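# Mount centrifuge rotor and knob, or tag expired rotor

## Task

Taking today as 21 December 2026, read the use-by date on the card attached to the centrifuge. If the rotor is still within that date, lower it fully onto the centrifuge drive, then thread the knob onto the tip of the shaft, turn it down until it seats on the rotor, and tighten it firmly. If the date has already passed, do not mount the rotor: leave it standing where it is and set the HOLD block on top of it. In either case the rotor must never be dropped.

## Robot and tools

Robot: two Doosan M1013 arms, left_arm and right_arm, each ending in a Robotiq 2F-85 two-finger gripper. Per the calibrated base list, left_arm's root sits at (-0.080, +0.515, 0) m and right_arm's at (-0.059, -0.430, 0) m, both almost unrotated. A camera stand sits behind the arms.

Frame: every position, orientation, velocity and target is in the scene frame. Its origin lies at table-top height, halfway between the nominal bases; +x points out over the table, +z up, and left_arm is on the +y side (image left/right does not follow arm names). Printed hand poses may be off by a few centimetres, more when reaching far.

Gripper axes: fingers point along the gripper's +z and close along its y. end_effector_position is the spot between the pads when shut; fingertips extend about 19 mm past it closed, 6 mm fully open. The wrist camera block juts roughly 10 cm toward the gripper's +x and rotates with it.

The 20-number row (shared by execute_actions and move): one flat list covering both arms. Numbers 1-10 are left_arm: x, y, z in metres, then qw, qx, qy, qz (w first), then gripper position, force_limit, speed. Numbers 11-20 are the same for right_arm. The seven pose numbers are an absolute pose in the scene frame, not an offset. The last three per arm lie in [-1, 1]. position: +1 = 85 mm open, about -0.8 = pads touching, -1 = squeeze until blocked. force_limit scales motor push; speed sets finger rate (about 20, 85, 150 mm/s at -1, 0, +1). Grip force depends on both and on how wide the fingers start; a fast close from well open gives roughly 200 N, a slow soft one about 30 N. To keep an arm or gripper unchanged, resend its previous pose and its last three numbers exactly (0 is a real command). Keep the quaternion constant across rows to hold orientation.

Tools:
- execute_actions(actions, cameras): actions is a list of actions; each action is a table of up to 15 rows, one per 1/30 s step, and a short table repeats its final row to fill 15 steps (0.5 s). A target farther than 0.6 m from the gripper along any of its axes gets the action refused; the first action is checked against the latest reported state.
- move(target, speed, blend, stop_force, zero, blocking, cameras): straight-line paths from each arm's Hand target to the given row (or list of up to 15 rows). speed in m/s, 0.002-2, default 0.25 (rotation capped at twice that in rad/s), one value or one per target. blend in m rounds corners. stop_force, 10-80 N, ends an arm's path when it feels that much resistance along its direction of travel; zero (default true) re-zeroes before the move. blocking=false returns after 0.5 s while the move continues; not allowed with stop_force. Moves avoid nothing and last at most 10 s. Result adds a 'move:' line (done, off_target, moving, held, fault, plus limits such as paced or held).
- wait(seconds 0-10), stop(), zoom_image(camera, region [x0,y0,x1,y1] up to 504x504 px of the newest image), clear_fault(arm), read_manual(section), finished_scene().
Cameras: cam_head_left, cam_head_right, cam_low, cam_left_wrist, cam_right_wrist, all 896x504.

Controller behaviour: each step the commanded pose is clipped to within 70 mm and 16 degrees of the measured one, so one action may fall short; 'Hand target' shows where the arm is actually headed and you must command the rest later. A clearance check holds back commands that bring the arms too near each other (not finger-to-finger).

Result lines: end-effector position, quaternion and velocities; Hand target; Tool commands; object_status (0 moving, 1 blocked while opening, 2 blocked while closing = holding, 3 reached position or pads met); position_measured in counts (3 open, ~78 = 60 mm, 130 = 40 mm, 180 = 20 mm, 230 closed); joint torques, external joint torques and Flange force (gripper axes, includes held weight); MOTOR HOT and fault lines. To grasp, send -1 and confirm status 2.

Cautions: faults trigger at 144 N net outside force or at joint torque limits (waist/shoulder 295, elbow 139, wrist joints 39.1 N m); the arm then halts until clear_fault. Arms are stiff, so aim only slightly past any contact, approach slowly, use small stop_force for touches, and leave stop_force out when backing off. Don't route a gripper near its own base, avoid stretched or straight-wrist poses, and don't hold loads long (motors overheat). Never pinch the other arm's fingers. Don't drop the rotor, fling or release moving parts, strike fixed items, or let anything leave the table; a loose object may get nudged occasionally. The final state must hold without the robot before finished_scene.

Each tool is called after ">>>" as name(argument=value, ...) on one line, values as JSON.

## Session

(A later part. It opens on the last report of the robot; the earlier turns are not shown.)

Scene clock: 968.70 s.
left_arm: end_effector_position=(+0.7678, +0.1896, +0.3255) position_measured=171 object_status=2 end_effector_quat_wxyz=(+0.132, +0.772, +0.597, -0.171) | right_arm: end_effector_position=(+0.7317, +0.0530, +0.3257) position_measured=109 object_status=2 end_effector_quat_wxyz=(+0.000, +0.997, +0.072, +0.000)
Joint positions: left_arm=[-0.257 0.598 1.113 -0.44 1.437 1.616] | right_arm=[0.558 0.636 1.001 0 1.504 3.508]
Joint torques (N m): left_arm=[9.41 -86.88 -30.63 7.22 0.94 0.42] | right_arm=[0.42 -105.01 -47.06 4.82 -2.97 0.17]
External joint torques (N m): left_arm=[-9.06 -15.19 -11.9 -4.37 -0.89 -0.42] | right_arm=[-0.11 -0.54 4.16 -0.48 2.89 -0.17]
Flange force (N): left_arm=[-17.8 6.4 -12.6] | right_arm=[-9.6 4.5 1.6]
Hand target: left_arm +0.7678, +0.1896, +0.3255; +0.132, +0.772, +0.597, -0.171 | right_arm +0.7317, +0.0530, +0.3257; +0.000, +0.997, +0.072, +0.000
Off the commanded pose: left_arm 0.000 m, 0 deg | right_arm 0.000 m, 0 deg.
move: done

>>> move(target=[0.7678,0.1896,0.3255,0.1323,0.7724,0.5970,-0.1712,-1,-1,-1,0.7316,0.0529,0.312,0,0.9974,0.0724,0,-1,0,-1], speed=0.006, stop_force=12, cameras=["cam_right_wrist"])

Scene clock: 971.47 s.
left_arm: end_effector_position=(+0.7678, +0.1896, +0.3255) position_measured=171 object_status=2 end_effector_quat_wxyz=(+0.132, +0.772, +0.597, -0.171) | right_arm: end_effector_position=(+0.7317, +0.0529, +0.3209) position_measured=109 object_status=2 end_effector_quat_wxyz=(+0.000, +0.997, +0.072, +0.000)
Joint positions: left_arm=[-0.257 0.598 1.113 -0.44 1.437 1.616] | right_arm=[0.558 0.637 1.008 0 1.496 3.508]
Joint torques (N m): left_arm=[9.42 -87.89 -31.13 7.05 0.99 0.44] | right_arm=[3.66 -89.44 -38.67 5.96 -3.97 0.2]
External joint torques (N m): left_arm=[-8.46 -14.89 -11.59 -4.18 -0.94 -0.44] | right_arm=[-3.4 -16.15 -4.32 -1.63 3.88 -0.21]
Flange force (N): left_arm=[-17.0 6.0 -12.4] | right_arm=[-9.8 8.4 -15.6]
Hand target: left_arm +0.7678, +0.1896, +0.3255; +0.132, +0.772, +0.597, -0.171 | right_arm +0.7317, +0.0530, +0.3209; +0.000, +0.997, +0.072, +0.000
Off the commanded pose: left_arm 0.000 m, 0 deg | right_arm 0.009 m, 0 deg.
move: contact (right_arm)
Images, in order (width x height): cam_right_wrist 896x504.

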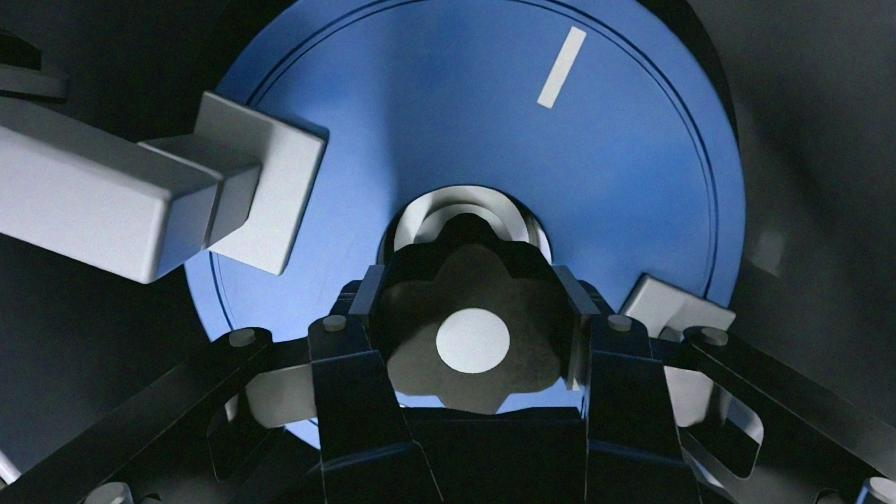

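>>> move(target=[0.7678,0.1896,0.3255,0.1323,0.7724,0.5970,-0.1712,-1,-1,-1,0.7315,0.0527,0.3209,0,0.8999,-0.4360,0,-1,0,-1], speed=0.3)

>>> move(target=[0.7678,0.1896,0.3255,0.1323,0.7724,0.5970,-0.1712,-1,-1,-1,0.7315,0.0527,0.3207,0,0.5614,-0.8276,0,-1,0,-1], speed=0.3)

Scene clock: 977.23 s.
left_arm: end_effector_position=(+0.7678, +0.1896, +0.3255) position_measured=171 object_status=2 end_effector_quat_wxyz=(+0.132, +0.772, +0.597, -0.171) | right_arm: end_effector_position=(+0.7316, +0.0526, +0.3209) position_measured=109 object_status=2 end_effector_quat_wxyz=(+0.000, +0.900, -0.436, +0.000)
Joint positions: left_arm=[-0.257 0.598 1.113 -0.44 1.437 1.616] | right_arm=[0.557 0.636 1.009 0 1.496 4.555]
Joint torques (N m): left_arm=[12.4 -84.98 -29.3 8.34 0.93 0.48] | right_arm=[-11.85 -110.72 -44.26 0.38 1.47 0.13]
External joint torques (N m): left_arm=[-12.16 -18.08 -13.55 -5.49 -0.88 -0.48] | right_arm=[12.06 4.09 1.01 3.94 -1.49 -0.13]
Flange force (N): left_arm=[-22.3 5.9 -13.9] | right_arm=[-12.4 -4.7 4.7]
Hand target: left_arm +0.7678, +0.1896, +0.3255; +0.132, +0.772, +0.597, -0.171 | right_arm +0.7315, +0.0527, +0.3209; +0.000, +0.900, -0.436, +0.000
Off the commanded pose: left_arm 0.000 m, 0 deg | right_arm 0.000 m, 0 deg.
move: done

Scene clock: 979.40 s.
left_arm: end_effector_position=(+0.7678, +0.1896, +0.3255) position_measured=171 object_status=2 end_effector_quat_wxyz=(+0.132, +0.772, +0.597, -0.171) | right_arm: end_effector_position=(+0.7315, +0.0527, +0.3207) position_measured=109 object_status=2 end_effector_quat_wxyz=(+0.000, -0.561, +0.828, +0.000)
Joint positions: left_arm=[-0.257 0.598 1.113 -0.44 1.437 1.616] | right_arm=[0.557 0.636 1.01 0 1.495 5.602]
Joint torques (N m): left_arm=[12.08 -86.11 -27.93 8.2 2.24 0.27] | right_arm=[-9.36 -133.66 -46.49 1.87 9.63 1.09]
External joint torques (N m): left_arm=[-11.54 -16.83 -14.73 -5.35 -2.19 -0.27] | right_arm=[9.62 27.2 3.28 2.48 -9.58 -1.09]
Flange force (N): left_arm=[-21.6 10.2 -13.3] | right_arm=[-29.3 -10.4 25.3]
Hand target: left_arm +0.7678, +0.1896, +0.3255; +0.132, +0.772, +0.597, -0.171 | right_arm +0.7315, +0.0527, +0.3207; +0.000, -0.561, +0.828, +0.000
Off the commanded pose: left_arm 0.000 m, 0 deg | right_arm 0.000 m, 0 deg.
move: done

>>> move(target=[0.7678,0.1896,0.3255,0.1323,0.7724,0.5970,-0.1712,-1,-1,-1,0.7314,0.0526,0.3201,0,-0.5614,0.8276,0,-1,0,-1], speed=0.02)

>>> move(target=[0.7678,0.1896,0.3255,0.1323,0.7724,0.5970,-0.1712,-1,-1,-1,0.7314,0.0526,0.3201,0,-0.5614,0.8276,0,0.4,0,-1], speed=0.02, cameras=["cam_right_wrist"])

Scene clock: 988.37 s.
left_arm: end_effector_position=(+0.7678, +0.1896, +0.3255) position_measured=171 object_status=2 end_effector_quat_wxyz=(+0.132, +0.772, +0.597, -0.171) | right_arm: end_effector_position=(+0.7314, +0.0526, +0.3202) position_measured=109 object_status=2 end_effector_quat_wxyz=(+0.000, -0.561, +0.828, +0.000)
Joint positions: left_arm=[-0.257 0.598 1.113 -0.44 1.437 1.616] | right_arm=[0.557 0.636 1.011 0 1.494 5.602]
Joint torques (N m): left_arm=[12.89 -88.02 -29.61 8.14 2.06 0.21] | right_arm=[-8.33 -102.29 -25.75 1.99 10.64 0.98]
External joint torques (N m): left_arm=[-13.3 -14.45 -13.02 -5.34 -2.01 -0.21] | right_arm=[8.6 -3.22 -17.07 2.32 -10.59 -0.98]
Flange force (N): left_arm=[-22.1 9.5 -10.1] | right_arm=[-32.7 -14.3 -9.0]
Hand target: left_arm +0.7678, +0.1896, +0.3255; +0.132, +0.772, +0.597, -0.171 | right_arm +0.7314, +0.0526, +0.3201; +0.000, -0.561, +0.828, +0.000
Off the commanded pose: left_arm 0.000 m, 0 deg | right_arm 0.000 m, 0 deg.
move: done

Scene clock: 989.23 s.
left_arm: end_effector_position=(+0.7678, +0.1896, +0.3255) position_measured=171 object_status=2 end_effector_quat_wxyz=(+0.132, +0.772, +0.597, -0.171) | right_arm: end_effector_position=(+0.7314, +0.0526, +0.3201) position_measured=78 object_status=0 end_effector_quat_wxyz=(+0.000, -0.561, +0.828, +0.000)
Joint positions: left_arm=[-0.257 0.598 1.113 -0.44 1.437 1.616] | right_arm=[0.557 0.636 1.011 0 1.494 5.602]
Joint torques (N m): left_arm=[10.64 -87.25 -31.18 7.41 0.88 0.46] | right_arm=[-0.49 -104.82 -43.44 4.3 -0.05 0.14]
External joint torques (N m): left_arm=[-10.55 -15.34 -11.51 -4.58 -0.83 -0.46] | right_arm=[0.71 0.22 0.92 -0.02 0.1 -0.14]
Flange force (N): left_arm=[-19.2 5.0 -11.6] | right_arm=[1.5 1.9 1.3]
Hand target: left_arm +0.7678, +0.1896, +0.3255; +0.132, +0.772, +0.597, -0.171 | right_arm +0.7314, +0.0526, +0.3201; +0.000, -0.561, +0.828, +0.000
Off the commanded pose: left_arm 0.000 m, 0 deg | right_arm 0.000 m, 0 deg.
move: done
Images, in order (width x height): cam_right_wrist 896x504.

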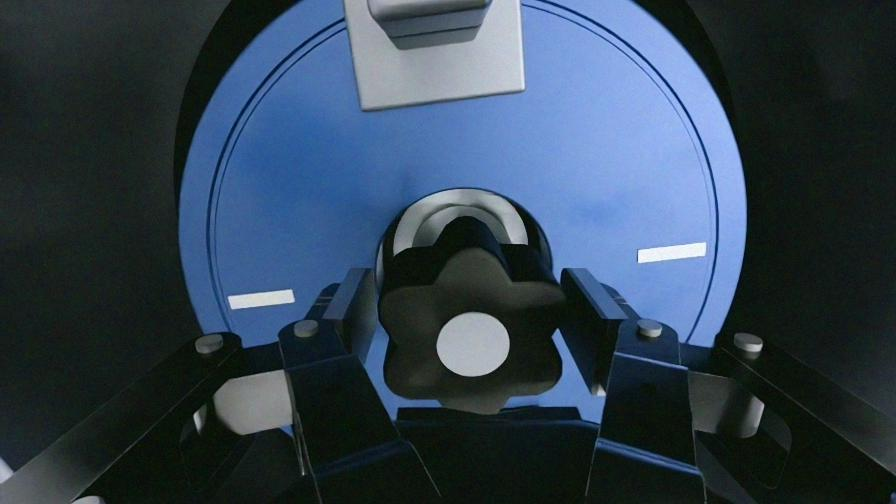

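>>> move(target=[[0.7678,0.1896,0.3255,0.1323,0.7724,0.5970,-0.1712,-1,-1,-1,0.7316,0.0531,0.3201,0,0.9974,0.0724,0,0.4,0,-1],[0.7678,0.1896,0.3255,0.1323,0.7724,0.5970,-0.1712,-1,-1,-1,0.7316,0.0531,0.3201,0,0.436,0.8999,0,0.4,0,-1],[0.7678,0.1896,0.3255,0.1323,0.7724,0.5970,-0.1712,-1,-1,-1,0.7316,0.0531,0.3201,0,-0.5614,0.8276,0,0.4,0,-1]], speed=0.5, blend=[0.001,0.001,0])

>>> move(target=[[0.7678,0.1896,0.3255,0.1323,0.7724,0.5970,-0.1712,-1,-1,-1,0.7316,0.0531,0.3201,0,0.9974,0.0724,0,0.4,0,-1],[0.7678,0.1896,0.3255,0.1323,0.7724,0.5970,-0.1712,-1,-1,-1,0.7318,0.0533,0.3201,0,0.436,0.8999,0,0.4,0,-1]], speed=0.5, blend=[0.001,0], cameras=["cam_right_wrist"])

Scene clock: 999.10 s.
left_arm: end_effector_position=(+0.7678, +0.1896, +0.3255) position_measured=171 object_status=2 end_effector_quat_wxyz=(+0.132, +0.772, +0.597, -0.171) | right_arm: end_effector_position=(+0.7316, +0.0531, +0.3201) position_measured=78 object_status=3 end_effector_quat_wxyz=(+0.000, -0.561, +0.828, +0.000)
Joint positions: left_arm=[-0.257 0.598 1.113 -0.44 1.437 1.616] | right_arm=[0.558 0.637 1.01 0 1.495 -0.68]
Joint torques (N m): left_arm=[10.4 -87.81 -31.02 7.43 0.85 0.42] | right_arm=[-0.85 -105.63 -43.24 4.25 0 0.21]
External joint torques (N m): left_arm=[-10.46 -14.47 -11.57 -4.61 -0.8 -0.42] | right_arm=[1.12 0.38 0.55 0.05 0.05 -0.21]
Flange force (N): left_arm=[-19.0 6.7 -11.5] | right_arm=[0.1 1.3 0.8]
Hand target: left_arm +0.7678, +0.1896, +0.3255; +0.132, +0.772, +0.597, -0.171 | right_arm +0.7316, +0.0531, +0.3201; +0.000, -0.561, +0.828, +0.000
Off the commanded pose: left_arm 0.000 m, 0 deg | right_arm 0.000 m, 0 deg.
move: done

Scene clock: 1003.80 s.
left_arm: end_effector_position=(+0.7678, +0.1896, +0.3255) position_measured=171 object_status=2 end_effector_quat_wxyz=(+0.132, +0.772, +0.597, -0.171) | right_arm: end_effector_position=(+0.7318, +0.0533, +0.3201) position_measured=78 object_status=3 end_effector_quat_wxyz=(+0.000, +0.436, +0.900, +0.000)
Joint positions: left_arm=[-0.257 0.598 1.113 -0.44 1.437 1.616] | right_arm=[0.558 0.638 1.009 0 1.495 -4.869]
Joint torques (N m): left_arm=[10.81 -87.52 -31.06 7.42 0.88 0.41] | right_arm=[-0.04 -105.95 -43.5 4.36 0.08 0.19]
External joint torques (N m): left_arm=[-10.61 -15.51 -11.77 -4.57 -0.83 -0.41] | right_arm=[0.44 -0.22 0.57 0.09 -0.06 -0.19]
Flange force (N): left_arm=[-19.4 5.4 -11.9] | right_arm=[0.5 -2.2 1.0]
Hand target: left_arm +0.7678, +0.1896, +0.3255; +0.132, +0.772, +0.597, -0.171 | right_arm +0.7318, +0.0533, +0.3201; +0.000, +0.436, +0.900, +0.000
Off the commanded pose: left_arm 0.000 m, 0 deg | right_arm 0.000 m, 0 deg.
move: done
Images, in order (width x height): cam_right_wrist 896x504.

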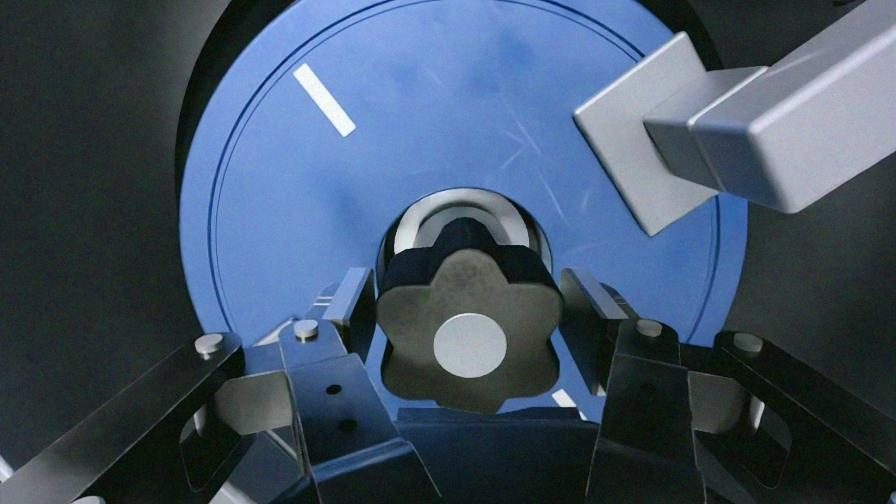

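>>> move(target=[0.7678,0.1896,0.3255,0.1323,0.7724,0.5970,-0.1712,-1,-1,-1,0.7319,0.0529,0.3201,0,0.436,0.8999,0,0.4,0,-1], speed=0.02)

>>> move(target=[0.7678,0.1896,0.3255,0.1323,0.7724,0.5970,-0.1712,-1,-1,-1,0.7319,0.0529,0.3201,0,0.436,0.8999,0,-1,0.2,-1], speed=0.02)

>>> wait(seconds=0.5, cameras=["cam_right_wrist"])

Scene clock: 1013.80 s.
left_arm: end_effector_position=(+0.7678, +0.1896, +0.3255) position_measured=171 object_status=2 end_effector_quat_wxyz=(+0.132, +0.772, +0.597, -0.171) | right_arm: end_effector_position=(+0.7319, +0.0529, +0.3200) position_measured=78 object_status=3 end_effector_quat_wxyz=(+0.000, +0.436, +0.900, +0.000)
Joint positions: left_arm=[-0.257 0.598 1.113 -0.44 1.437 1.616] | right_arm=[0.557 0.637 1.009 0 1.495 -4.87]
Joint torques (N m): left_arm=[10.43 -87.46 -31.02 7.42 0.88 0.42] | right_arm=[0 -105.01 -43.34 4.36 0.08 0.21]
External joint torques (N m): left_arm=[-10.19 -15.52 -11.74 -4.58 -0.83 -0.42] | right_arm=[0.26 -0.1 0.73 0.06 -0.07 -0.21]
Flange force (N): left_arm=[-18.9 5.3 -12.1] | right_arm=[0.4 -2.6 1.2]
Hand target: left_arm +0.7678, +0.1896, +0.3255; +0.132, +0.772, +0.597, -0.171 | right_arm +0.7319, +0.0529, +0.3201; +0.000, +0.436, +0.900, +0.000
Off the commanded pose: left_arm 0.000 m, 0 deg | right_arm 0.000 m, 0 deg.
move: done

Scene clock: 1014.87 s.
left_arm: end_effector_position=(+0.7678, +0.1896, +0.3255) position_measured=171 object_status=2 end_effector_quat_wxyz=(+0.132, +0.772, +0.597, -0.171) | right_arm: end_effector_position=(+0.7319, +0.0529, +0.3202) position_measured=109 object_status=0 end_effector_quat_wxyz=(+0.000, +0.436, +0.900, +0.000)
Joint positions: left_arm=[-0.257 0.598 1.113 -0.44 1.437 1.616] | right_arm=[0.557 0.637 1.009 0 1.495 -4.87]
Joint torques (N m): left_arm=[10.87 -88.47 -31.6 7.36 0.95 0.38] | right_arm=[-0.75 -93.3 -35.77 4.32 -0.06 0.24]
External joint torques (N m): left_arm=[-10.6 -14.05 -10.95 -4.53 -0.9 -0.38] | right_arm=[1.1 -13.03 -7.39 0.15 0.07 -0.24]
Flange force (N): left_arm=[-18.7 5.5 -10.4] | right_arm=[1.1 -1.2 -13.5]
Hand target: left_arm +0.7678, +0.1896, +0.3255; +0.132, +0.772, +0.597, -0.171 | right_arm +0.7319, +0.0529, +0.3201; +0.000, +0.436, +0.900, +0.000
Off the commanded pose: left_arm 0.000 m, 0 deg | right_arm 0.000 m, 0 deg.
move: done

Scene clock: 1015.37 s.
left_arm: end_effector_position=(+0.7678, +0.1896, +0.3255) position_measured=171 object_status=2 end_effector_quat_wxyz=(+0.132, +0.772, +0.597, -0.171) | right_arm: end_effector_position=(+0.7319, +0.0529, +0.3202) position_measured=109 object_status=2 end_effector_quat_wxyz=(+0.000, +0.436, +0.900, +0.000)
Joint positions: left_arm=[-0.257 0.598 1.113 -0.44 1.437 1.616] | right_arm=[0.557 0.637 1.009 0 1.495 -4.87]
Joint torques (N m): left_arm=[10.48 -88.44 -31.52 7.37 0.98 0.42] | right_arm=[0.02 -93.13 -35.75 4.4 0.02 0.24]
External joint torques (N m): left_arm=[-10.33 -14.13 -11.04 -4.54 -0.93 -0.42] | right_arm=[0.25 -12.69 -7.22 0.06 -0.02 -0.24]
Flange force (N): left_arm=[-18.5 5.7 -10.6] | right_arm=[0.2 -1.3 -13.0]
Hand target: left_arm +0.7678, +0.1896, +0.3255; +0.132, +0.772, +0.597, -0.171 | right_arm +0.7319, +0.0529, +0.3201; +0.000, +0.436, +0.900, +0.000
Tool commands: left_gripper/position=-1.0 left_gripper/force_limit=-1.0 left_gripper/speed=-1.0 right_gripper/position=-1.0 right_gripper/force_limit=+0.2 right_gripper/speed=-1.0
Off the commanded pose: left_arm 0.000 m, 0 deg | right_arm 0.000 m, 0 deg.
wait: 0.50 s; at rest by 0.17 s
Images, in order (width x height): cam_right_wrist 896x504.

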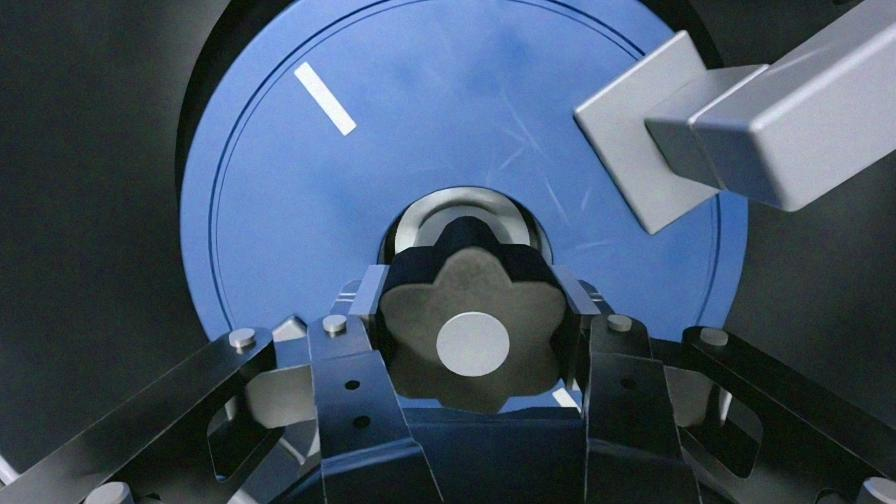

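>>> move(target=[0.7678,0.1896,0.3255,0.1323,0.7724,0.5970,-0.1712,-1,-1,-1,0.7319,0.0529,0.3198,0,0.8276,0.5614,0,-1,0.2,-1], speed=0.3)

>>> move(target=[0.7678,0.1896,0.3255,0.1323,0.7724,0.5970,-0.1712,-1,-1,-1,0.7319,0.0529,0.3195,0,0.9974,0.0724,0,-1,0.2,-1], speed=0.3)

>>> move(target=[0.7678,0.1896,0.3255,0.1323,0.7724,0.5970,-0.1712,-1,-1,-1,0.7319,0.0529,0.3192,0,0.8999,-0.4360,0,-1,0.2,-1], speed=0.3)

Scene clock: 1019.87 s.
left_arm: end_effector_position=(+0.7678, +0.1896, +0.3255) position_measured=171 object_status=2 end_effector_quat_wxyz=(+0.132, +0.772, +0.597, -0.171) | right_arm: end_effector_position=(+0.7319, +0.0528, +0.3198) position_measured=109 object_status=2 end_effector_quat_wxyz=(+0.000, +0.828, +0.561, +0.000)
Joint positions: left_arm=[-0.257 0.598 1.113 -0.44 1.437 1.616] | right_arm=[0.557 0.637 1.01 0 1.495 -3.822]
Joint torques (N m): left_arm=[11.29 -86.98 -30.8 7.61 0.97 0.44] | right_arm=[-3.61 -104.97 -42.75 3.37 0.19 0.28]
External joint torques (N m): left_arm=[-11.42 -15.85 -11.96 -4.79 -0.91 -0.44] | right_arm=[3.75 -0.21 0.05 1.02 -0.25 -0.28]
Flange force (N): left_arm=[-20.3 5.2 -11.7] | right_arm=[1.7 -3.4 0.5]
Hand target: left_arm +0.7678, +0.1896, +0.3255; +0.132, +0.772, +0.597, -0.171 | right_arm +0.7319, +0.0529, +0.3198; +0.000, +0.828, +0.561, +0.000
Off the commanded pose: left_arm 0.000 m, 0 deg | right_arm 0.000 m, 0 deg.
move: done

Scene clock: 1022.03 s.
left_arm: end_effector_position=(+0.7678, +0.1896, +0.3255) position_measured=171 object_status=2 end_effector_quat_wxyz=(+0.132, +0.772, +0.597, -0.171) | right_arm: end_effector_position=(+0.7319, +0.0528, +0.3195) position_measured=109 object_status=2 end_effector_quat_wxyz=(+0.000, +0.997, +0.072, +0.000)
Joint positions: left_arm=[-0.257 0.598 1.113 -0.44 1.437 1.616] | right_arm=[0.557 0.637 1.01 0 1.494 -2.775]
Joint torques (N m): left_arm=[11.6 -86.8 -30.32 7.86 0.99 0.44] | right_arm=[-3.72 -110.43 -44.21 3.24 1.59 0.22]
External joint torques (N m): left_arm=[-11.46 -15.18 -11.99 -5.05 -0.93 -0.44] | right_arm=[4.03 4.5 1.22 1.1 -1.66 -0.22]
Flange force (N): left_arm=[-20.3 6.5 -11.5] | right_arm=[0.9 -4.9 5.4]
Hand target: left_arm +0.7678, +0.1896, +0.3255; +0.132, +0.772, +0.597, -0.171 | right_arm +0.7319, +0.0529, +0.3195; +0.000, +0.997, +0.072, +0.000
Off the commanded pose: left_arm 0.000 m, 0 deg | right_arm 0.000 m, 0 deg.
move: done

Scene clock: 1024.20 s.
left_arm: end_effector_position=(+0.7678, +0.1896, +0.3255) position_measured=171 object_status=2 end_effector_quat_wxyz=(+0.132, +0.772, +0.597, -0.171) | right_arm: end_effector_position=(+0.7319, +0.0528, +0.3192) position_measured=109 object_status=2 end_effector_quat_wxyz=(+0.000, +0.900, -0.436, +0.000)
Joint positions: left_arm=[-0.257 0.598 1.113 -0.44 1.437 1.616] | right_arm=[0.557 0.637 1.011 0 1.493 -1.728]
Joint torques (N m): left_arm=[11.4 -85.65 -29.64 7.85 0.98 0.41] | right_arm=[-0.29 -121.99 -49.63 4.53 2.43 0.23]
External joint torques (N m): left_arm=[-11.38 -17.1 -13.13 -5 -0.93 -0.41] | right_arm=[0.67 17.41 7.17 -0.28 -2.45 -0.23]
Flange force (N): left_arm=[-21.1 6.4 -13.4] | right_arm=[0.4 -7.4 17.8]
Hand target: left_arm +0.7678, +0.1896, +0.3255; +0.132, +0.772, +0.597, -0.171 | right_arm +0.7319, +0.0529, +0.3192; +0.000, +0.900, -0.436, +0.000
Off the commanded pose: left_arm 0.000 m, 0 deg | right_arm 0.000 m, 0 deg.
move: done

>>> move(target=[0.7678,0.1896,0.3255,0.1323,0.7724,0.5970,-0.1712,-1,-1,-1,0.7319,0.0529,0.3184,0,0.5614,-0.8276,0,-1,0.2,-1], speed=0.3)

>>> move(target=[0.7678,0.1896,0.3255,0.1323,0.7724,0.5970,-0.1712,-1,-1,-1,0.7319,0.0529,0.3179,0,0.0724,-0.9974,0,-1,0.2,-1], speed=0.3)

>>> move(target=[0.7678,0.1896,0.3255,0.1323,0.7724,0.5970,-0.1712,-1,-1,-1,0.7319,0.0529,0.3174,0,-0.4360,-0.8999,0,-1,0.2,-1], speed=0.3)

Scene clock: 1029.93 s.
left_arm: end_effector_position=(+0.7678, +0.1896, +0.3255) position_measured=171 object_status=2 end_effector_quat_wxyz=(+0.132, +0.772, +0.597, -0.171) | right_arm: end_effector_position=(+0.7319, +0.0528, +0.3184) position_measured=109 object_status=2 end_effector_quat_wxyz=(+0.000, -0.561, +0.828, +0.000)
Joint positions: left_arm=[-0.257 0.598 1.113 -0.44 1.437 1.616] | right_arm=[0.557 0.638 1.012 0 1.492 -0.681]
Joint torques (N m): left_arm=[10.28 -87.13 -30.79 7.47 0.92 0.42] | right_arm=[0.44 -109.69 -45.54 4.2 0.16 0.11]
External joint torques (N m): left_arm=[-10.12 -15.38 -11.8 -4.64 -0.87 -0.42] | right_arm=[-0.21 4.82 3.01 0.09 -0.11 -0.11]
Flange force (N): left_arm=[-18.9 5.7 -12.1] | right_arm=[0.6 0.0 5.6]
Hand target: left_arm +0.7678, +0.1896, +0.3255; +0.132, +0.772, +0.597, -0.171 | right_arm +0.7319, +0.0529, +0.3184; +0.000, -0.561, +0.828, +0.000
Off the commanded pose: left_arm 0.000 m, 0 deg | right_arm 0.000 m, 0 deg.
move: done

Scene clock: 1032.10 s.
left_arm: end_effector_position=(+0.7678, +0.1896, +0.3255) position_measured=171 object_status=2 end_effector_quat_wxyz=(+0.132, +0.772, +0.597, -0.171) | right_arm: end_effector_position=(+0.7320, +0.0528, +0.3179) position_measured=109 object_status=2 end_effector_quat_wxyz=(+0.000, -0.072, +0.997, +0.000)
Joint positions: left_arm=[-0.257 0.598 1.113 -0.44 1.437 1.616] | right_arm=[0.557 0.638 1.013 0 1.491 0.366]
Joint torques (N m): left_arm=[10.41 -87.2 -30.72 7.47 0.98 0.46] | right_arm=[-0.38 -109.43 -45.56 4.22 0.07 0.2]
External joint torques (N m): left_arm=[-9.78 -15.84 -12.04 -4.61 -0.92 -0.46] | right_arm=[0.69 4.51 2.98 0.16 -0.01 -0.2]
Flange force (N): left_arm=[-18.8 5.5 -12.6] | right_arm=[1.0 0.2 5.3]
Hand target: left_arm +0.7678, +0.1896, +0.3255; +0.132, +0.772, +0.597, -0.171 | right_arm +0.7319, +0.0529, +0.3179; +0.000, -0.072, +0.997, +0.000
Off the commanded pose: left_arm 0.000 m, 0 deg | right_arm 0.000 m, 0 deg.
move: done

Scene clock: 1034.27 s.
left_arm: end_effector_position=(+0.7678, +0.1896, +0.3255) position_measured=171 object_status=2 end_effector_quat_wxyz=(+0.132, +0.772, +0.597, -0.171) | right_arm: end_effector_position=(+0.7320, +0.0528, +0.3174) position_measured=109 object_status=2 end_effector_quat_wxyz=(+0.000, +0.436, +0.900, +0.000)
Joint positions: left_arm=[-0.257 0.598 1.113 -0.44 1.437 1.616] | right_arm=[0.557 0.638 1.013 0 1.49 1.414]
Joint torques (N m): left_arm=[10.73 -87.14 -30.57 7.58 0.93 0.44] | right_arm=[-1.8 -109.43 -45.05 4 0.4 0.15]
External joint torques (N m): left_arm=[-10.18 -15.76 -12.22 -4.72 -0.89 -0.45] | right_arm=[2.06 4.05 2.29 0.43 -0.39 -0.15]
Flange force (N): left_arm=[-19.2 6.2 -12.6] | right_arm=[2.0 0.3 4.8]
Hand target: left_arm +0.7678, +0.1896, +0.3255; +0.132, +0.772, +0.597, -0.171 | right_arm +0.7319, +0.0529, +0.3174; +0.000, +0.436, +0.900, +0.000
Off the commanded pose: left_arm 0.000 m, 0 deg | right_arm 0.000 m, 0 deg.
move: done

>>> move(target=[[0.7678,0.1896,0.3255,0.1323,0.7724,0.5970,-0.1712,-1,-1,-1,0.7319,0.0529,0.31695,0,0.8276,0.5614,0,-1,0.2,-1],[0.7678,0.1896,0.3255,0.1323,0.7724,0.5970,-0.1712,-1,-1,-1,0.7319,0.0529,0.3165,0,0.9974,0.0724,0,-1,0.2,-1]], speed=0.4, blend=[0.0002,0])

>>> move(target=[[0.7678,0.1896,0.3255,0.1323,0.7724,0.5970,-0.1712,-1,-1,-1,0.7319,0.0529,0.316,0,0.8999,-0.4360,0,-1,0.2,-1],[0.7678,0.1896,0.3255,0.1323,0.7724,0.5970,-0.1712,-1,-1,-1,0.7319,0.0529,0.3155,0,0.5614,-0.8276,0,-1,0.2,-1]], speed=0.4, blend=[0.0002,0])

Scene clock: 1041.17 s.
left_arm: end_effector_position=(+0.7678, +0.1896, +0.3255) position_measured=171 object_status=2 end_effector_quat_wxyz=(+0.132, +0.772, +0.597, -0.171) | right_arm: end_effector_position=(+0.7319, +0.0529, +0.3165) position_measured=109 object_status=2 end_effector_quat_wxyz=(+0.000, +0.997, +0.072, +0.000)
Joint positions: left_arm=[-0.257 0.598 1.113 -0.44 1.437 1.616] | right_arm=[0.557 0.638 1.015 0 1.489 3.508]
Joint torques (N m): left_arm=[11.26 -86.39 -30.57 7.74 0.87 0.45] | right_arm=[-2.62 -110.54 -44.21 3.57 1.35 0.17]
External joint torques (N m): left_arm=[-11.54 -16 -12.05 -4.93 -0.82 -0.45] | right_arm=[2.87 4.53 1.18 0.77 -1.43 -0.17]
Flange force (N): left_arm=[-20.6 5.3 -11.9] | right_arm=[1.8 -3.9 4.9]
Hand target: left_arm +0.7678, +0.1896, +0.3255; +0.132, +0.772, +0.597, -0.171 | right_arm +0.7319, +0.0529, +0.3165; +0.000, +0.997, +0.072, +0.000
Off the commanded pose: left_arm 0.000 m, 0 deg | right_arm 0.000 m, 0 deg.
move: done

Scene clock: 1044.27 s.
left_arm: end_effector_position=(+0.7678, +0.1896, +0.3255) position_measured=171 object_status=2 end_effector_quat_wxyz=(+0.132, +0.772, +0.597, -0.171) | right_arm: end_effector_position=(+0.7319, +0.0529, +0.3155) position_measured=109 object_status=2 end_effector_quat_wxyz=(+0.000, -0.561, +0.828, +0.000)
Joint positions: left_arm=[-0.257 0.598 1.113 -0.44 1.437 1.616] | right_arm=[0.557 0.638 1.016 0 1.487 5.602]
Joint torques (N m): left_arm=[10.02 -87.19 -30.84 7.34 0.8 0.41] | right_arm=[1.4 -110.21 -45.35 4.87 0.59 0.13]
External joint torques (N m): left_arm=[-10.79 -15.62 -11.95 -4.55 -0.75 -0.41] | right_arm=[-1.16 4.75 2.61 -0.56 -0.55 -0.13]
Flange force (N): left_arm=[-19.7 5.8 -12.2] | right_arm=[0.8 -1.1 5.7]
Hand target: left_arm +0.7678, +0.1896, +0.3255; +0.132, +0.772, +0.597, -0.171 | right_arm +0.7319, +0.0529, +0.3155; +0.000, -0.561, +0.828, +0.000
Off the commanded pose: left_arm 0.000 m, 0 deg | right_arm 0.000 m, 0 deg.
move: done

>>> move(target=[0.7678,0.1896,0.3255,0.1323,0.7724,0.5970,-0.1712,-1,-1,-1,0.7319,0.0529,0.3155,0,-0.5614,0.8276,0,0.4,0.2,-1], speed=0.02)

>>> move(target=[[0.7678,0.1896,0.3255,0.1323,0.7724,0.5970,-0.1712,-1,-1,-1,0.7319,0.0529,0.3155,0,0.9974,0.0724,0,0.4,0.2,-1],[0.7678,0.1896,0.3255,0.1323,0.7724,0.5970,-0.1712,-1,-1,-1,0.7319,0.0529,0.3155,0,0.436,0.8999,0,0.4,0.2,-1],[0.7678,0.1896,0.3255,0.1323,0.7724,0.5970,-0.1712,-1,-1,-1,0.7319,0.0529,0.3155,0,-0.5614,0.8276,0,0.4,0.2,-1]], speed=0.5, blend=[0.001,0.001,0])

>>> move(target=[[0.7678,0.1896,0.3255,0.1323,0.7724,0.5970,-0.1712,-1,-1,-1,0.7319,0.0529,0.3155,0,0.9974,0.0724,0,0.4,0.2,-1],[0.7678,0.1896,0.3255,0.1323,0.7724,0.5970,-0.1712,-1,-1,-1,0.7319,0.0529,0.3155,0,0.436,0.8999,0,0.4,0.2,-1]], speed=0.5, blend=[0.001,0], cameras=["cam_right_wrist"])

>>> move(target=[0.7678,0.1896,0.3255,0.1323,0.7724,0.5970,-0.1712,-1,-1,-1,0.7319,0.0529,0.3155,0,0.436,0.8999,0,-1,0.4,-1], speed=0.02, cameras=["cam_right_wrist"])

Scene clock: 1051.17 s.
left_arm: end_effector_position=(+0.7678, +0.1896, +0.3255) position_measured=171 object_status=2 end_effector_quat_wxyz=(+0.132, +0.772, +0.597, -0.171) | right_arm: end_effector_position=(+0.7319, +0.0529, +0.3155) position_measured=78 object_status=0 end_effector_quat_wxyz=(+0.000, -0.561, +0.828, +0.000)
Joint positions: left_arm=[-0.257 0.598 1.113 -0.44 1.437 1.616] | right_arm=[0.557 0.638 1.016 0 1.487 5.602]
Joint torques (N m): left_arm=[10.53 -87.35 -30.94 7.42 0.85 0.4] | right_arm=[-0.67 -105.81 -43.15 4.29 0.07 0.13]
External joint torques (N m): left_arm=[-10.41 -14.85 -11.56 -4.6 -0.8 -0.4] | right_arm=[0.88 1.04 0.67 -0.01 -0.03 -0.13]
Flange force (N): left_arm=[-19.0 6.0 -11.6] | right_arm=[-0.4 0.7 1.2]
Hand target: left_arm +0.7678, +0.1896, +0.3255; +0.132, +0.772, +0.597, -0.171 | right_arm +0.7319, +0.0529, +0.3155; +0.000, -0.561, +0.828, +0.000
Off the commanded pose: left_arm 0.000 m, 0 deg | right_arm 0.000 m, 0 deg.
move: done

Scene clock: 1057.97 s.
left_arm: end_effector_position=(+0.7678, +0.1896, +0.3255) position_measured=171 object_status=2 end_effector_quat_wxyz=(+0.132, +0.772, +0.597, -0.171) | right_arm: end_effector_position=(+0.7319, +0.0529, +0.3155) position_measured=78 object_status=3 end_effector_quat_wxyz=(+0.000, -0.561, +0.828, +0.000)
Joint positions: left_arm=[-0.257 0.598 1.113 -0.44 1.437 1.616] | right_arm=[0.557 0.638 1.016 0 1.487 -0.681]
Joint torques (N m): left_arm=[10.37 -87.34 -31.01 7.46 0.82 0.42] | right_arm=[-0.3 -105.49 -43.25 4.24 0.17 0.21]
External joint torques (N m): left_arm=[-10.11 -15.09 -11.59 -4.62 -0.77 -0.42] | right_arm=[0.58 -0.13 0.43 0.08 -0.12 -0.21]
Flange force (N): left_arm=[-18.7 5.7 -11.9] | right_arm=[1.1 1.4 0.8]
Hand target: left_arm +0.7678, +0.1896, +0.3255; +0.132, +0.772, +0.597, -0.171 | right_arm +0.7319, +0.0529, +0.3155; +0.000, -0.561, +0.828, +0.000
Off the commanded pose: left_arm 0.000 m, 0 deg | right_arm 0.000 m, 0 deg.
move: done

Scene clock: 1062.67 s.
left_arm: end_effector_position=(+0.7678, +0.1896, +0.3255) position_measured=171 object_status=2 end_effector_quat_wxyz=(+0.132, +0.772, +0.597, -0.171) | right_arm: end_effector_position=(+0.7319, +0.0529, +0.3155) position_measured=78 object_status=3 end_effector_quat_wxyz=(+0.000, +0.436, +0.900, +0.000)
Joint positions: left_arm=[-0.257 0.598 1.113 -0.44 1.437 1.616] | right_arm=[0.557 0.638 1.016 0 1.487 -4.87]
Joint torques (N m): left_arm=[10.72 -87.41 -30.96 7.43 0.78 0.4] | right_arm=[-0.08 -105.76 -43.27 4.4 0.04 0.23]
External joint torques (N m): left_arm=[-10.26 -15.1 -11.71 -4.57 -0.73 -0.4] | right_arm=[0.36 0.54 0.61 0.02 -0.04 -0.23]
Flange force (N): left_arm=[-18.9 6.1 -12.0] | right_arm=[0.3 -0.9 1.1]
Hand target: left_arm +0.7678, +0.1896, +0.3255; +0.132, +0.772, +0.597, -0.171 | right_arm +0.7319, +0.0529, +0.3155; +0.000, +0.436, +0.900, +0.000
Off the commanded pose: left_arm 0.000 m, 0 deg | right_arm 0.000 m, 0 deg.
move: done
Images, in order (width x height): cam_right_wrist 896x504.

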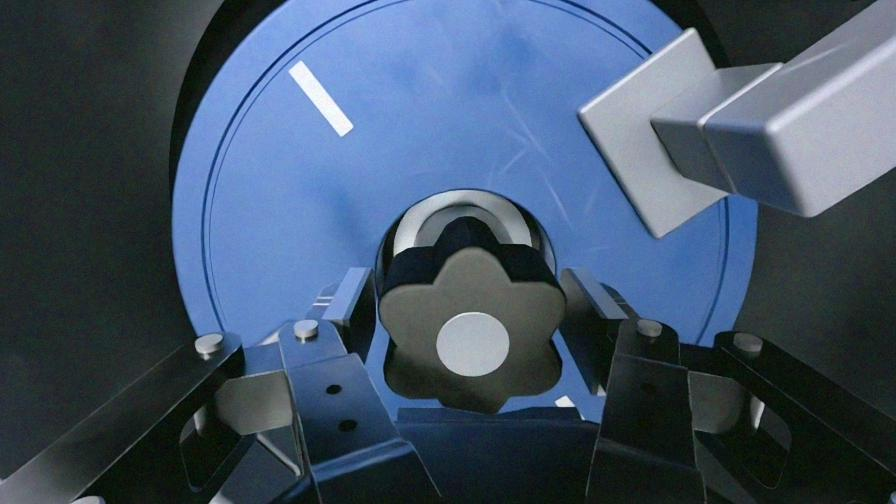

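Scene clock: 1063.73 s.
left_arm: end_effector_position=(+0.7678, +0.1896, +0.3255) position_measured=171 object_status=2 end_effector_quat_wxyz=(+0.132, +0.772, +0.597, -0.171) | right_arm: end_effector_position=(+0.7319, +0.0529, +0.3156) position_measured=109 object_status=0 end_effector_quat_wxyz=(+0.000, +0.436, +0.900, +0.000)
Joint positions: left_arm=[-0.257 0.598 1.113 -0.44 1.437 1.616] | right_arm=[0.557 0.638 1.016 0 1.487 -4.87]
Joint torques (N m): left_arm=[10.6 -88.59 -31.56 7.28 1.06 0.42] | right_arm=[-0.87 -90.97 -35.32 4.22 -0.69 0.18]
External joint torques (N m): left_arm=[-10.13 -14.24 -11.21 -4.42 -1.01 -0.42] | right_arm=[1.02 -13.77 -7.19 0.19 0.69 -0.18]
Flange force (N): left_arm=[-18.4 5.9 -10.9] | right_arm=[1.2 -2.4 -14.4]
Hand target: left_arm +0.7678, +0.1896, +0.3255; +0.132, +0.772, +0.597, -0.171 | right_arm +0.7319, +0.0529, +0.3155; +0.000, +0.436, +0.900, +0.000
Off the commanded pose: left_arm 0.000 m, 0 deg | right_arm 0.000 m, 0 deg.
move: done
Images, in order (width x height): cam_right_wrist 896x504.

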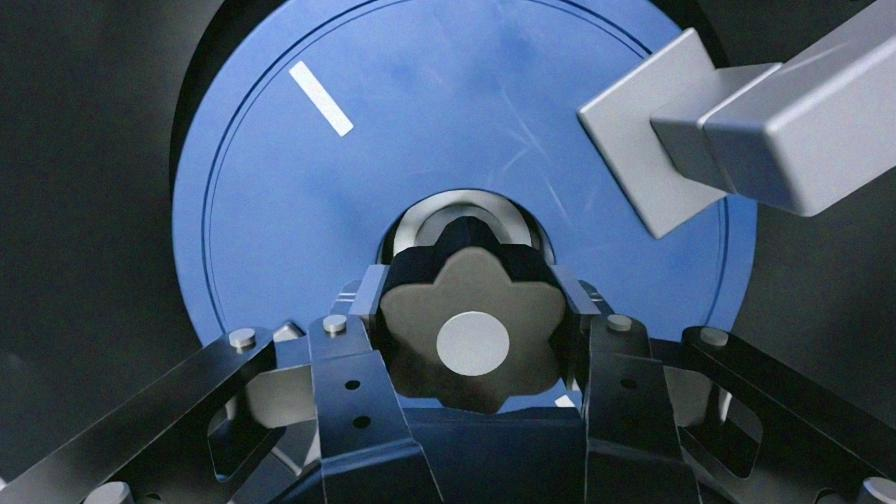

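>>> move(target=[[0.7678,0.1896,0.3255,0.1323,0.7724,0.5970,-0.1712,-1,-1,-1,0.7319,0.0529,0.3150,0,0.8276,0.5614,0,-1,0.4,-1],[0.7678,0.1896,0.3255,0.1323,0.7724,0.5970,-0.1712,-1,-1,-1,0.7319,0.0529,0.3145,0,0.9974,0.0724,0,-1,0.4,-1]], speed=0.5, blend=[0.0002,0])

>>> move(target=[[0.7678,0.1896,0.3255,0.1323,0.7724,0.5970,-0.1712,-1,-1,-1,0.7319,0.0529,0.314,0,0.8999,-0.4360,0,-1,0.4,-1],[0.7678,0.1896,0.3255,0.1323,0.7724,0.5970,-0.1712,-1,-1,-1,0.7319,0.0529,0.3135,0,0.5614,-0.8276,0,-1,0.4,-1]], speed=0.5, blend=[0.0002,0])

>>> move(target=[[0.7678,0.1896,0.3255,0.1323,0.7724,0.5970,-0.1712,-1,-1,-1,0.7319,0.0529,0.313,0,0.0724,-0.9974,0,-1,0.4,-1],[0.7678,0.1896,0.3255,0.1323,0.7724,0.5970,-0.1712,-1,-1,-1,0.7319,0.0529,0.3125,0,0.4360,0.8999,0,-1,0.4,-1]], speed=0.5, blend=[0.0002,0], cameras=["cam_right_wrist"])

Scene clock: 1070.37 s.
left_arm: end_effector_position=(+0.7678, +0.1896, +0.3255) position_measured=171 object_status=2 end_effector_quat_wxyz=(+0.132, +0.772, +0.597, -0.171) | right_arm: end_effector_position=(+0.7320, +0.0529, +0.3145) position_measured=109 object_status=2 end_effector_quat_wxyz=(+0.000, +0.997, +0.072, +0.000)
Joint positions: left_arm=[-0.257 0.598 1.113 -0.44 1.437 1.616] | right_arm=[0.557 0.638 1.018 0 1.485 -2.775]
Joint torques (N m): left_arm=[11.48 -87.71 -31.03 7.66 1.03 0.43] | right_arm=[-2.32 -95.69 -35.35 3.48 1.21 0.24]
External joint torques (N m): left_arm=[-11.39 -15.03 -11.64 -4.84 -0.97 -0.43] | right_arm=[2.66 -10.51 -7.72 0.88 -1.29 -0.24]
Flange force (N): left_arm=[-20.0 5.7 -11.0] | right_arm=[1.6 -3.5 -11.3]
Hand target: left_arm +0.7678, +0.1896, +0.3255; +0.132, +0.772, +0.597, -0.171 | right_arm +0.7319, +0.0529, +0.3145; +0.000, +0.997, +0.072, +0.000
Off the commanded pose: left_arm 0.000 m, 0 deg | right_arm 0.000 m, 0 deg.
move: done

Scene clock: 1072.17 s.
left_arm: end_effector_position=(+0.7706, +0.1885, +0.3257) position_measured=171 object_status=2 end_effector_quat_wxyz=(+0.136, +0.772, +0.598, -0.169) | right_arm: end_effector_position=(+0.7319, +0.0528, +0.3140) position_measured=109 object_status=2 end_effector_quat_wxyz=(+0.000, +0.843, -0.538, +0.000)
Joint positions: left_arm=[-0.257 0.599 1.111 -0.441 1.429 1.616] | right_arm=[0.557 0.638 1.019 0 1.485 -1.495]
Joint torques (N m): left_arm=[8.38 -141.78 7.41 9.04 47.4 -1.63] | right_arm=[1.85 -57.3 -28.02 15.29 -9.07 26.78]
External joint torques (N m): left_arm=[-8.56 39.36 -50.02 -6.24 -47.37 1.63] | right_arm=[-1.62 -48.19 -14.73 -11.02 9.06 -26.78]
External joint torques when the fault began: left_arm=[-12.93 17.1 -46.59 -7.88 -37.13 1.01]
Flange force (N): left_arm=[-18.7 165.5 23.7] | right_arm=[34.3 30.8 -45.6]
Flange force when the fault began (N): left_arm=[-27.0 126.5 9.3]
Hand target: left_arm +0.7682, +0.1895, +0.3254; +0.133, +0.772, +0.597, -0.171 | right_arm +0.7319, +0.0529, +0.3139; +0.000, +0.843, -0.538, +0.000
Tool commands: left_gripper/position=-1.0 left_gripper/force_limit=-1.0 left_gripper/speed=-1.0 right_gripper/position=-1.0 right_gripper/force_limit=+0.4 right_gripper/speed=-1.0
Off the commanded pose: left_arm 0.003 m, 0 deg | right_arm 0.000 m, 47 deg.
FORCE FAULT: contact force on the left arm reached its limit, and that arm stopped. The contact can be on any part of that arm, not only on its tool. That arm's remaining commands of this call were not run. That arm is still stopped at the end of this call. While its stop runs, that arm takes no new command, but its gripper still runs the gripper command that each later call begins with.
CLEAR FAULT: the left arm stays stopped until you call clear_fault(arm="left_arm").
move: fault (left_arm), off_target (right_arm; braked at the fault stop of left_arm); path passed 1 of 2 targets

not run: an earlier result of this reply reported a stop or a fault. Calls in your next reply go to the robot.

>>> clear_fault(arm="left_arm")

>>> move(target=[0.7700,0.1887,0.3256,0.1355,0.7720,0.5980,-0.1692,-1,-1,-1,0.7319,0.0529,0.3141,0,0.8467,-0.5321,0,-1,0.4,-1], speed=0.02)

Scene clock: 1075.60 s.
left_arm: end_effector_position=(+0.7706, +0.1885, +0.3257) position_measured=171 object_status=2 end_effector_quat_wxyz=(+0.136, +0.772, +0.598, -0.169) | right_arm: end_effector_position=(+0.7319, +0.0529, +0.3139) position_measured=109 object_status=2 end_effector_quat_wxyz=(+0.000, +0.843, -0.538, +0.000)
Joint positions: left_arm=[-0.257 0.599 1.111 -0.441 1.429 1.616] | right_arm=[0.557 0.638 1.019 0 1.485 -1.495]
Joint torques (N m): left_arm=[7.79 -141.34 7.23 8.82 47.29 -1.65] | right_arm=[4.93 -52.03 -25.72 16.21 -9.88 26.69]
External joint torques (N m): left_arm=[-7.16 38.48 -49.94 -5.96 -47.27 1.65] | right_arm=[-4.65 -53.62 -17.13 -11.92 9.87 -26.69]
Flange force (N): left_arm=[-17.4 163.9 22.8] | right_arm=[37.7 32.3 -51.5]
Hand target: left_arm +0.7706, +0.1885, +0.3257; +0.136, +0.772, +0.598, -0.169 | right_arm +0.7319, +0.0529, +0.3139; +0.000, +0.843, -0.538, +0.000
Tool commands: left_gripper/position=-1.0 left_gripper/force_limit=-1.0 left_gripper/speed=-1.0 right_gripper/position=-1.0 right_gripper/force_limit=+0.4 right_gripper/speed=-1.0
Off the commanded pose: left_arm 0.003 m, 0 deg | right_arm 0.000 m, 47 deg.
FORCE FAULT, CONTINUED: the left arm's stop, for the force fault that an earlier result reported, is over. The call counts as one of the actions that you can send in this scene. That arm's target is now where it stood when the stop ended, not its last command. That arm accepts commands again. But the contact force on that arm is still at or above the limit. If it stays there, that arm faults again when it next moves, or sooner. A gripper command under way when that arm faults again still takes effect: if its gripper's own grip or push keeps the force up, reverse the gripper motion that made it.
CLEAR FAULT: your call cleared the left arm's force fault. If the contact force or a joint's load stays at its limit, that arm stops again.

Scene clock: 1076.10 s.
left_arm: end_effector_position=(+0.7725, +0.1879, +0.3258) position_measured=171 object_status=2 end_effector_quat_wxyz=(+0.138, +0.772, +0.598, -0.167) | right_arm: end_effector_position=(+0.7319, +0.0529, +0.3139) position_measured=109 object_status=2 end_effector_quat_wxyz=(+0.000, +0.844, -0.537, +0.000)
Joint positions: left_arm=[-0.257 0.599 1.11 -0.441 1.424 1.616] | right_arm=[0.557 0.638 1.019 0 1.485 -1.497]
Joint torques (N m): left_arm=[8 -134.45 -4.12 7.16 35.77 -2.4] | right_arm=[12.22 -53.28 -23.66 16.88 -8.25 22.67]
External joint torques (N m): left_arm=[-7.55 32.2 -38.28 -4.32 -35.76 2.4] | right_arm=[-11.93 -52.04 -19.06 -12.6 8.24 -22.67]
External joint torques when the fault began: left_arm=[-12.46 39.54 -43.54 -5.88 -42.17 2.24]
Flange force (N): left_arm=[-13.7 130.3 19.2] | right_arm=[40.4 25.2 -51.5]
Flange force when the fault began (N): left_arm=[-19.3 151.9 26.7]
Hand target: left_arm +0.7708, +0.1885, +0.3257; +0.136, +0.772, +0.598, -0.169 | right_arm +0.7319, +0.0529, +0.3139; +0.000, +0.844, -0.537, +0.000
Tool commands: left_gripper/position=-1.0 left_gripper/force_limit=-1.0 left_gripper/speed=-1.0 right_gripper/position=-1.0 right_gripper/force_limit=+0.4 right_gripper/speed=-1.0
Off the commanded pose: left_arm 0.003 m, 0 deg | right_arm 0.000 m, 1 deg.
FORCE FAULT: contact force on the left arm reached its limit, and that arm stopped. The contact can be on any part of that arm, not only on its tool. That arm's remaining commands of this call were not run. That arm is still stopped at the end of this call. While its stop runs, that arm takes no new command, but its gripper still runs the gripper command that each later call begins with.
CLEAR FAULT: the left arm stays stopped until you call clear_fault(arm="left_arm").
move: fault (left_arm)

>>> move(target=[0.7725,0.1879,0.3258,0.138,0.772,0.598,-0.167,-1,-1,-1,0.7319,0.0529,0.3141,0,0.8521,-0.5234,0,-1,0.4,-1], speed=0.02)

Scene clock: 1084.97 s.
left_arm: end_effector_position=(+0.7720, +0.1880, +0.3258) position_measured=171 object_status=2 end_effector_quat_wxyz=(+0.137, +0.772, +0.598, -0.168) | right_arm: end_effector_position=(+0.7319, +0.0529, +0.3141) position_measured=109 object_status=2 end_effector_quat_wxyz=(+0.000, +0.852, -0.523, +0.000)
Joint positions: left_arm=[-0.257 0.599 1.11 -0.441 1.426 1.616] | right_arm=[0.557 0.638 1.018 0 1.485 -1.529]
Joint torques (N m): left_arm=[2.53 -119.29 -16.23 5.05 21.93 -1.79] | right_arm=[23.06 -67.78 -28.87 16.87 -5.74 14.78]
External joint torques (N m): left_arm=[-2.86 16.34 -26.51 -2.25 -21.9 1.79] | right_arm=[-22.8 -37.47 -13.79 -12.6 5.73 -14.78]
Flange force (N): left_arm=[-8.4 82.7 6.2] | right_arm=[42.1 18.5 -36.8]
Hand target: left_arm +0.7708, +0.1885, +0.3257; +0.136, +0.772, +0.598, -0.169 | right_arm +0.7319, +0.0529, +0.3141; +0.000, +0.852, -0.523, +0.000
Tool commands: left_gripper/position=-1.0 left_gripper/force_limit=-1.0 left_gripper/speed=-1.0 right_gripper/position=-1.0 right_gripper/force_limit=+0.4 right_gripper/speed=-1.0
Off the commanded pose: right_arm 0.000 m, 0 deg.
FORCE FAULT, CONTINUED: the left arm was still stopped when this call began, by the force fault that an earlier result reported. That arm ran no command of this call. That arm is still stopped at the end of this call. While its stop runs, that arm takes no new command, but its gripper still runs the gripper command that each later call begins with.
CLEAR FAULT: the left arm stays stopped until you call clear_fault(arm="left_arm").
move: fault (left_arm)

Torque eased to 14.8 Nm. Clear the fault, then open the right gripper.

>>> clear_fault(arm="left_arm")

>>> move(target=[0.7720,0.1880,0.3258,0.137,0.772,0.598,-0.168,-1,-1,-1,0.7319,0.0529,0.3141,0,0.8566,-0.5160,0,-1,0.4,-1], speed=0.02)

>>> move(target=[0.7720,0.1880,0.3258,0.137,0.772,0.598,-0.168,-1,-1,-1,0.7319,0.0529,0.3141,0,0.8566,-0.5160,0,0.5,0.4,-1], speed=0.02, cameras=["cam_right_wrist"])

Scene clock: 1087.43 s.
left_arm: end_effector_position=(+0.7720, +0.1880, +0.3258) position_measured=171 object_status=2 end_effector_quat_wxyz=(+0.137, +0.772, +0.598, -0.168) | right_arm: end_effector_position=(+0.7319, +0.0529, +0.3141) position_measured=109 object_status=2 end_effector_quat_wxyz=(+0.000, +0.852, -0.523, +0.000)
Joint positions: left_arm=[-0.257 0.599 1.11 -0.441 1.426 1.616] | right_arm=[0.557 0.638 1.018 0 1.485 -1.529]
Joint torques (N m): left_arm=[2.5 -119.22 -16.14 5.1 21.85 -1.8] | right_arm=[23.2 -67.93 -29.2 16.99 -5.62 14.79]
External joint torques (N m): left_arm=[-1.57 16.23 -26.59 -2.24 -21.84 1.8] | right_arm=[-22.97 -37.37 -13.53 -12.72 5.61 -14.79]
Flange force (N): left_arm=[-7.1 82.9 5.4] | right_arm=[42.4 19.3 -36.2]
Hand target: left_arm +0.7720, +0.1880, +0.3258; +0.137, +0.772, +0.598, -0.168 | right_arm +0.7319, +0.0529, +0.3141; +0.000, +0.852, -0.523, +0.000
Tool commands: left_gripper/position=-1.0 left_gripper/force_limit=-1.0 left_gripper/speed=-1.0 right_gripper/position=-1.0 right_gripper/force_limit=+0.4 right_gripper/speed=-1.0
Off the commanded pose: right_arm 0.000 m, 0 deg.
FORCE FAULT, CONTINUED: the left arm's stop, for the force fault that an earlier result reported, is over. The call counts as one of the actions that you can send in this scene. That arm's target is now where it stood when the stop ended, not its last command. That arm accepts commands again.
CLEAR FAULT: your call cleared the left arm's force fault. If the contact force or a joint's load stays at its limit, that arm stops again.

Scene clock: 1088.17 s.
left_arm: end_effector_position=(+0.7720, +0.1880, +0.3258) position_measured=171 object_status=2 end_effector_quat_wxyz=(+0.137, +0.772, +0.598, -0.168) | right_arm: end_effector_position=(+0.7319, +0.0529, +0.3141) position_measured=109 object_status=2 end_effector_quat_wxyz=(+0.000, +0.857, -0.516, +0.000)
Joint positions: left_arm=[-0.257 0.6 1.11 -0.441 1.427 1.616] | right_arm=[0.557 0.638 1.018 0 1.485 -1.546]
Joint torques (N m): left_arm=[2.06 -112.36 -24.54 4.25 13.8 -1.5] | right_arm=[29.04 -71.21 -27.95 16.96 -3.44 10.26]
External joint torques (N m): left_arm=[-1.57 9.08 -18.3 -1.4 -13.78 1.5] | right_arm=[-28.8 -34.47 -14.96 -12.67 3.42 -10.26]
Flange force (N): left_arm=[-5.6 54.5 1.5] | right_arm=[43.0 12.8 -34.2]
Hand target: left_arm +0.7720, +0.1880, +0.3258; +0.137, +0.772, +0.598, -0.168 | right_arm +0.7319, +0.0529, +0.3141; +0.000, +0.857, -0.516, +0.000
Off the commanded pose: left_arm 0.000 m, 0 deg | right_arm 0.000 m, 0 deg.
move: done

Scene clock: 1089.27 s.
left_arm: end_effector_position=(+0.7720, +0.1880, +0.3258) position_measured=171 object_status=2 end_effector_quat_wxyz=(+0.137, +0.772, +0.598, -0.168) | right_arm: end_effector_position=(+0.7319, +0.0529, +0.3141) position_measured=66 object_status=0 end_effector_quat_wxyz=(+0.000, +0.857, -0.516, +0.000)
Joint positions: left_arm=[-0.257 0.6 1.11 -0.441 1.427 1.616] | right_arm=[0.557 0.638 1.018 0 1.485 -1.546]
Joint torques (N m): left_arm=[6.93 -90.78 -39.6 4.72 -5.3 -0.85] | right_arm=[-0.67 -105.81 -43.37 4.25 0.02 0.16]
External joint torques (N m): left_arm=[-6.45 -13.12 -3.52 -1.84 5.31 0.85] | right_arm=[0.88 0.69 0.71 0.01 -0.03 -0.16]
Flange force (N): left_arm=[-10.1 -8.2 -12.3] | right_arm=[-0.7 1.0 1.3]
Hand target: left_arm +0.7720, +0.1880, +0.3258; +0.137, +0.772, +0.598, -0.168 | right_arm +0.7319, +0.0529, +0.3141; +0.000, +0.857, -0.516, +0.000
Off the commanded pose: left_arm 0.000 m, 0 deg | right_arm 0.000 m, 0 deg.
move: done
Images, in order (width x height): cam_right_wrist 896x504.

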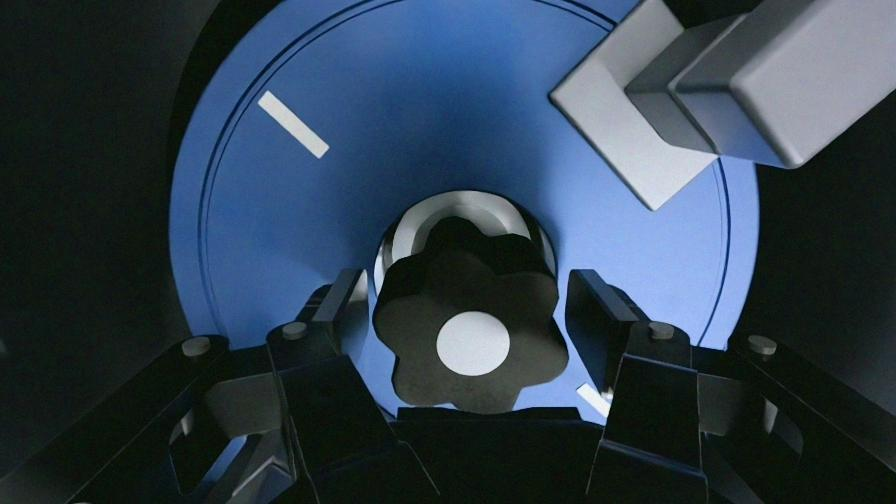

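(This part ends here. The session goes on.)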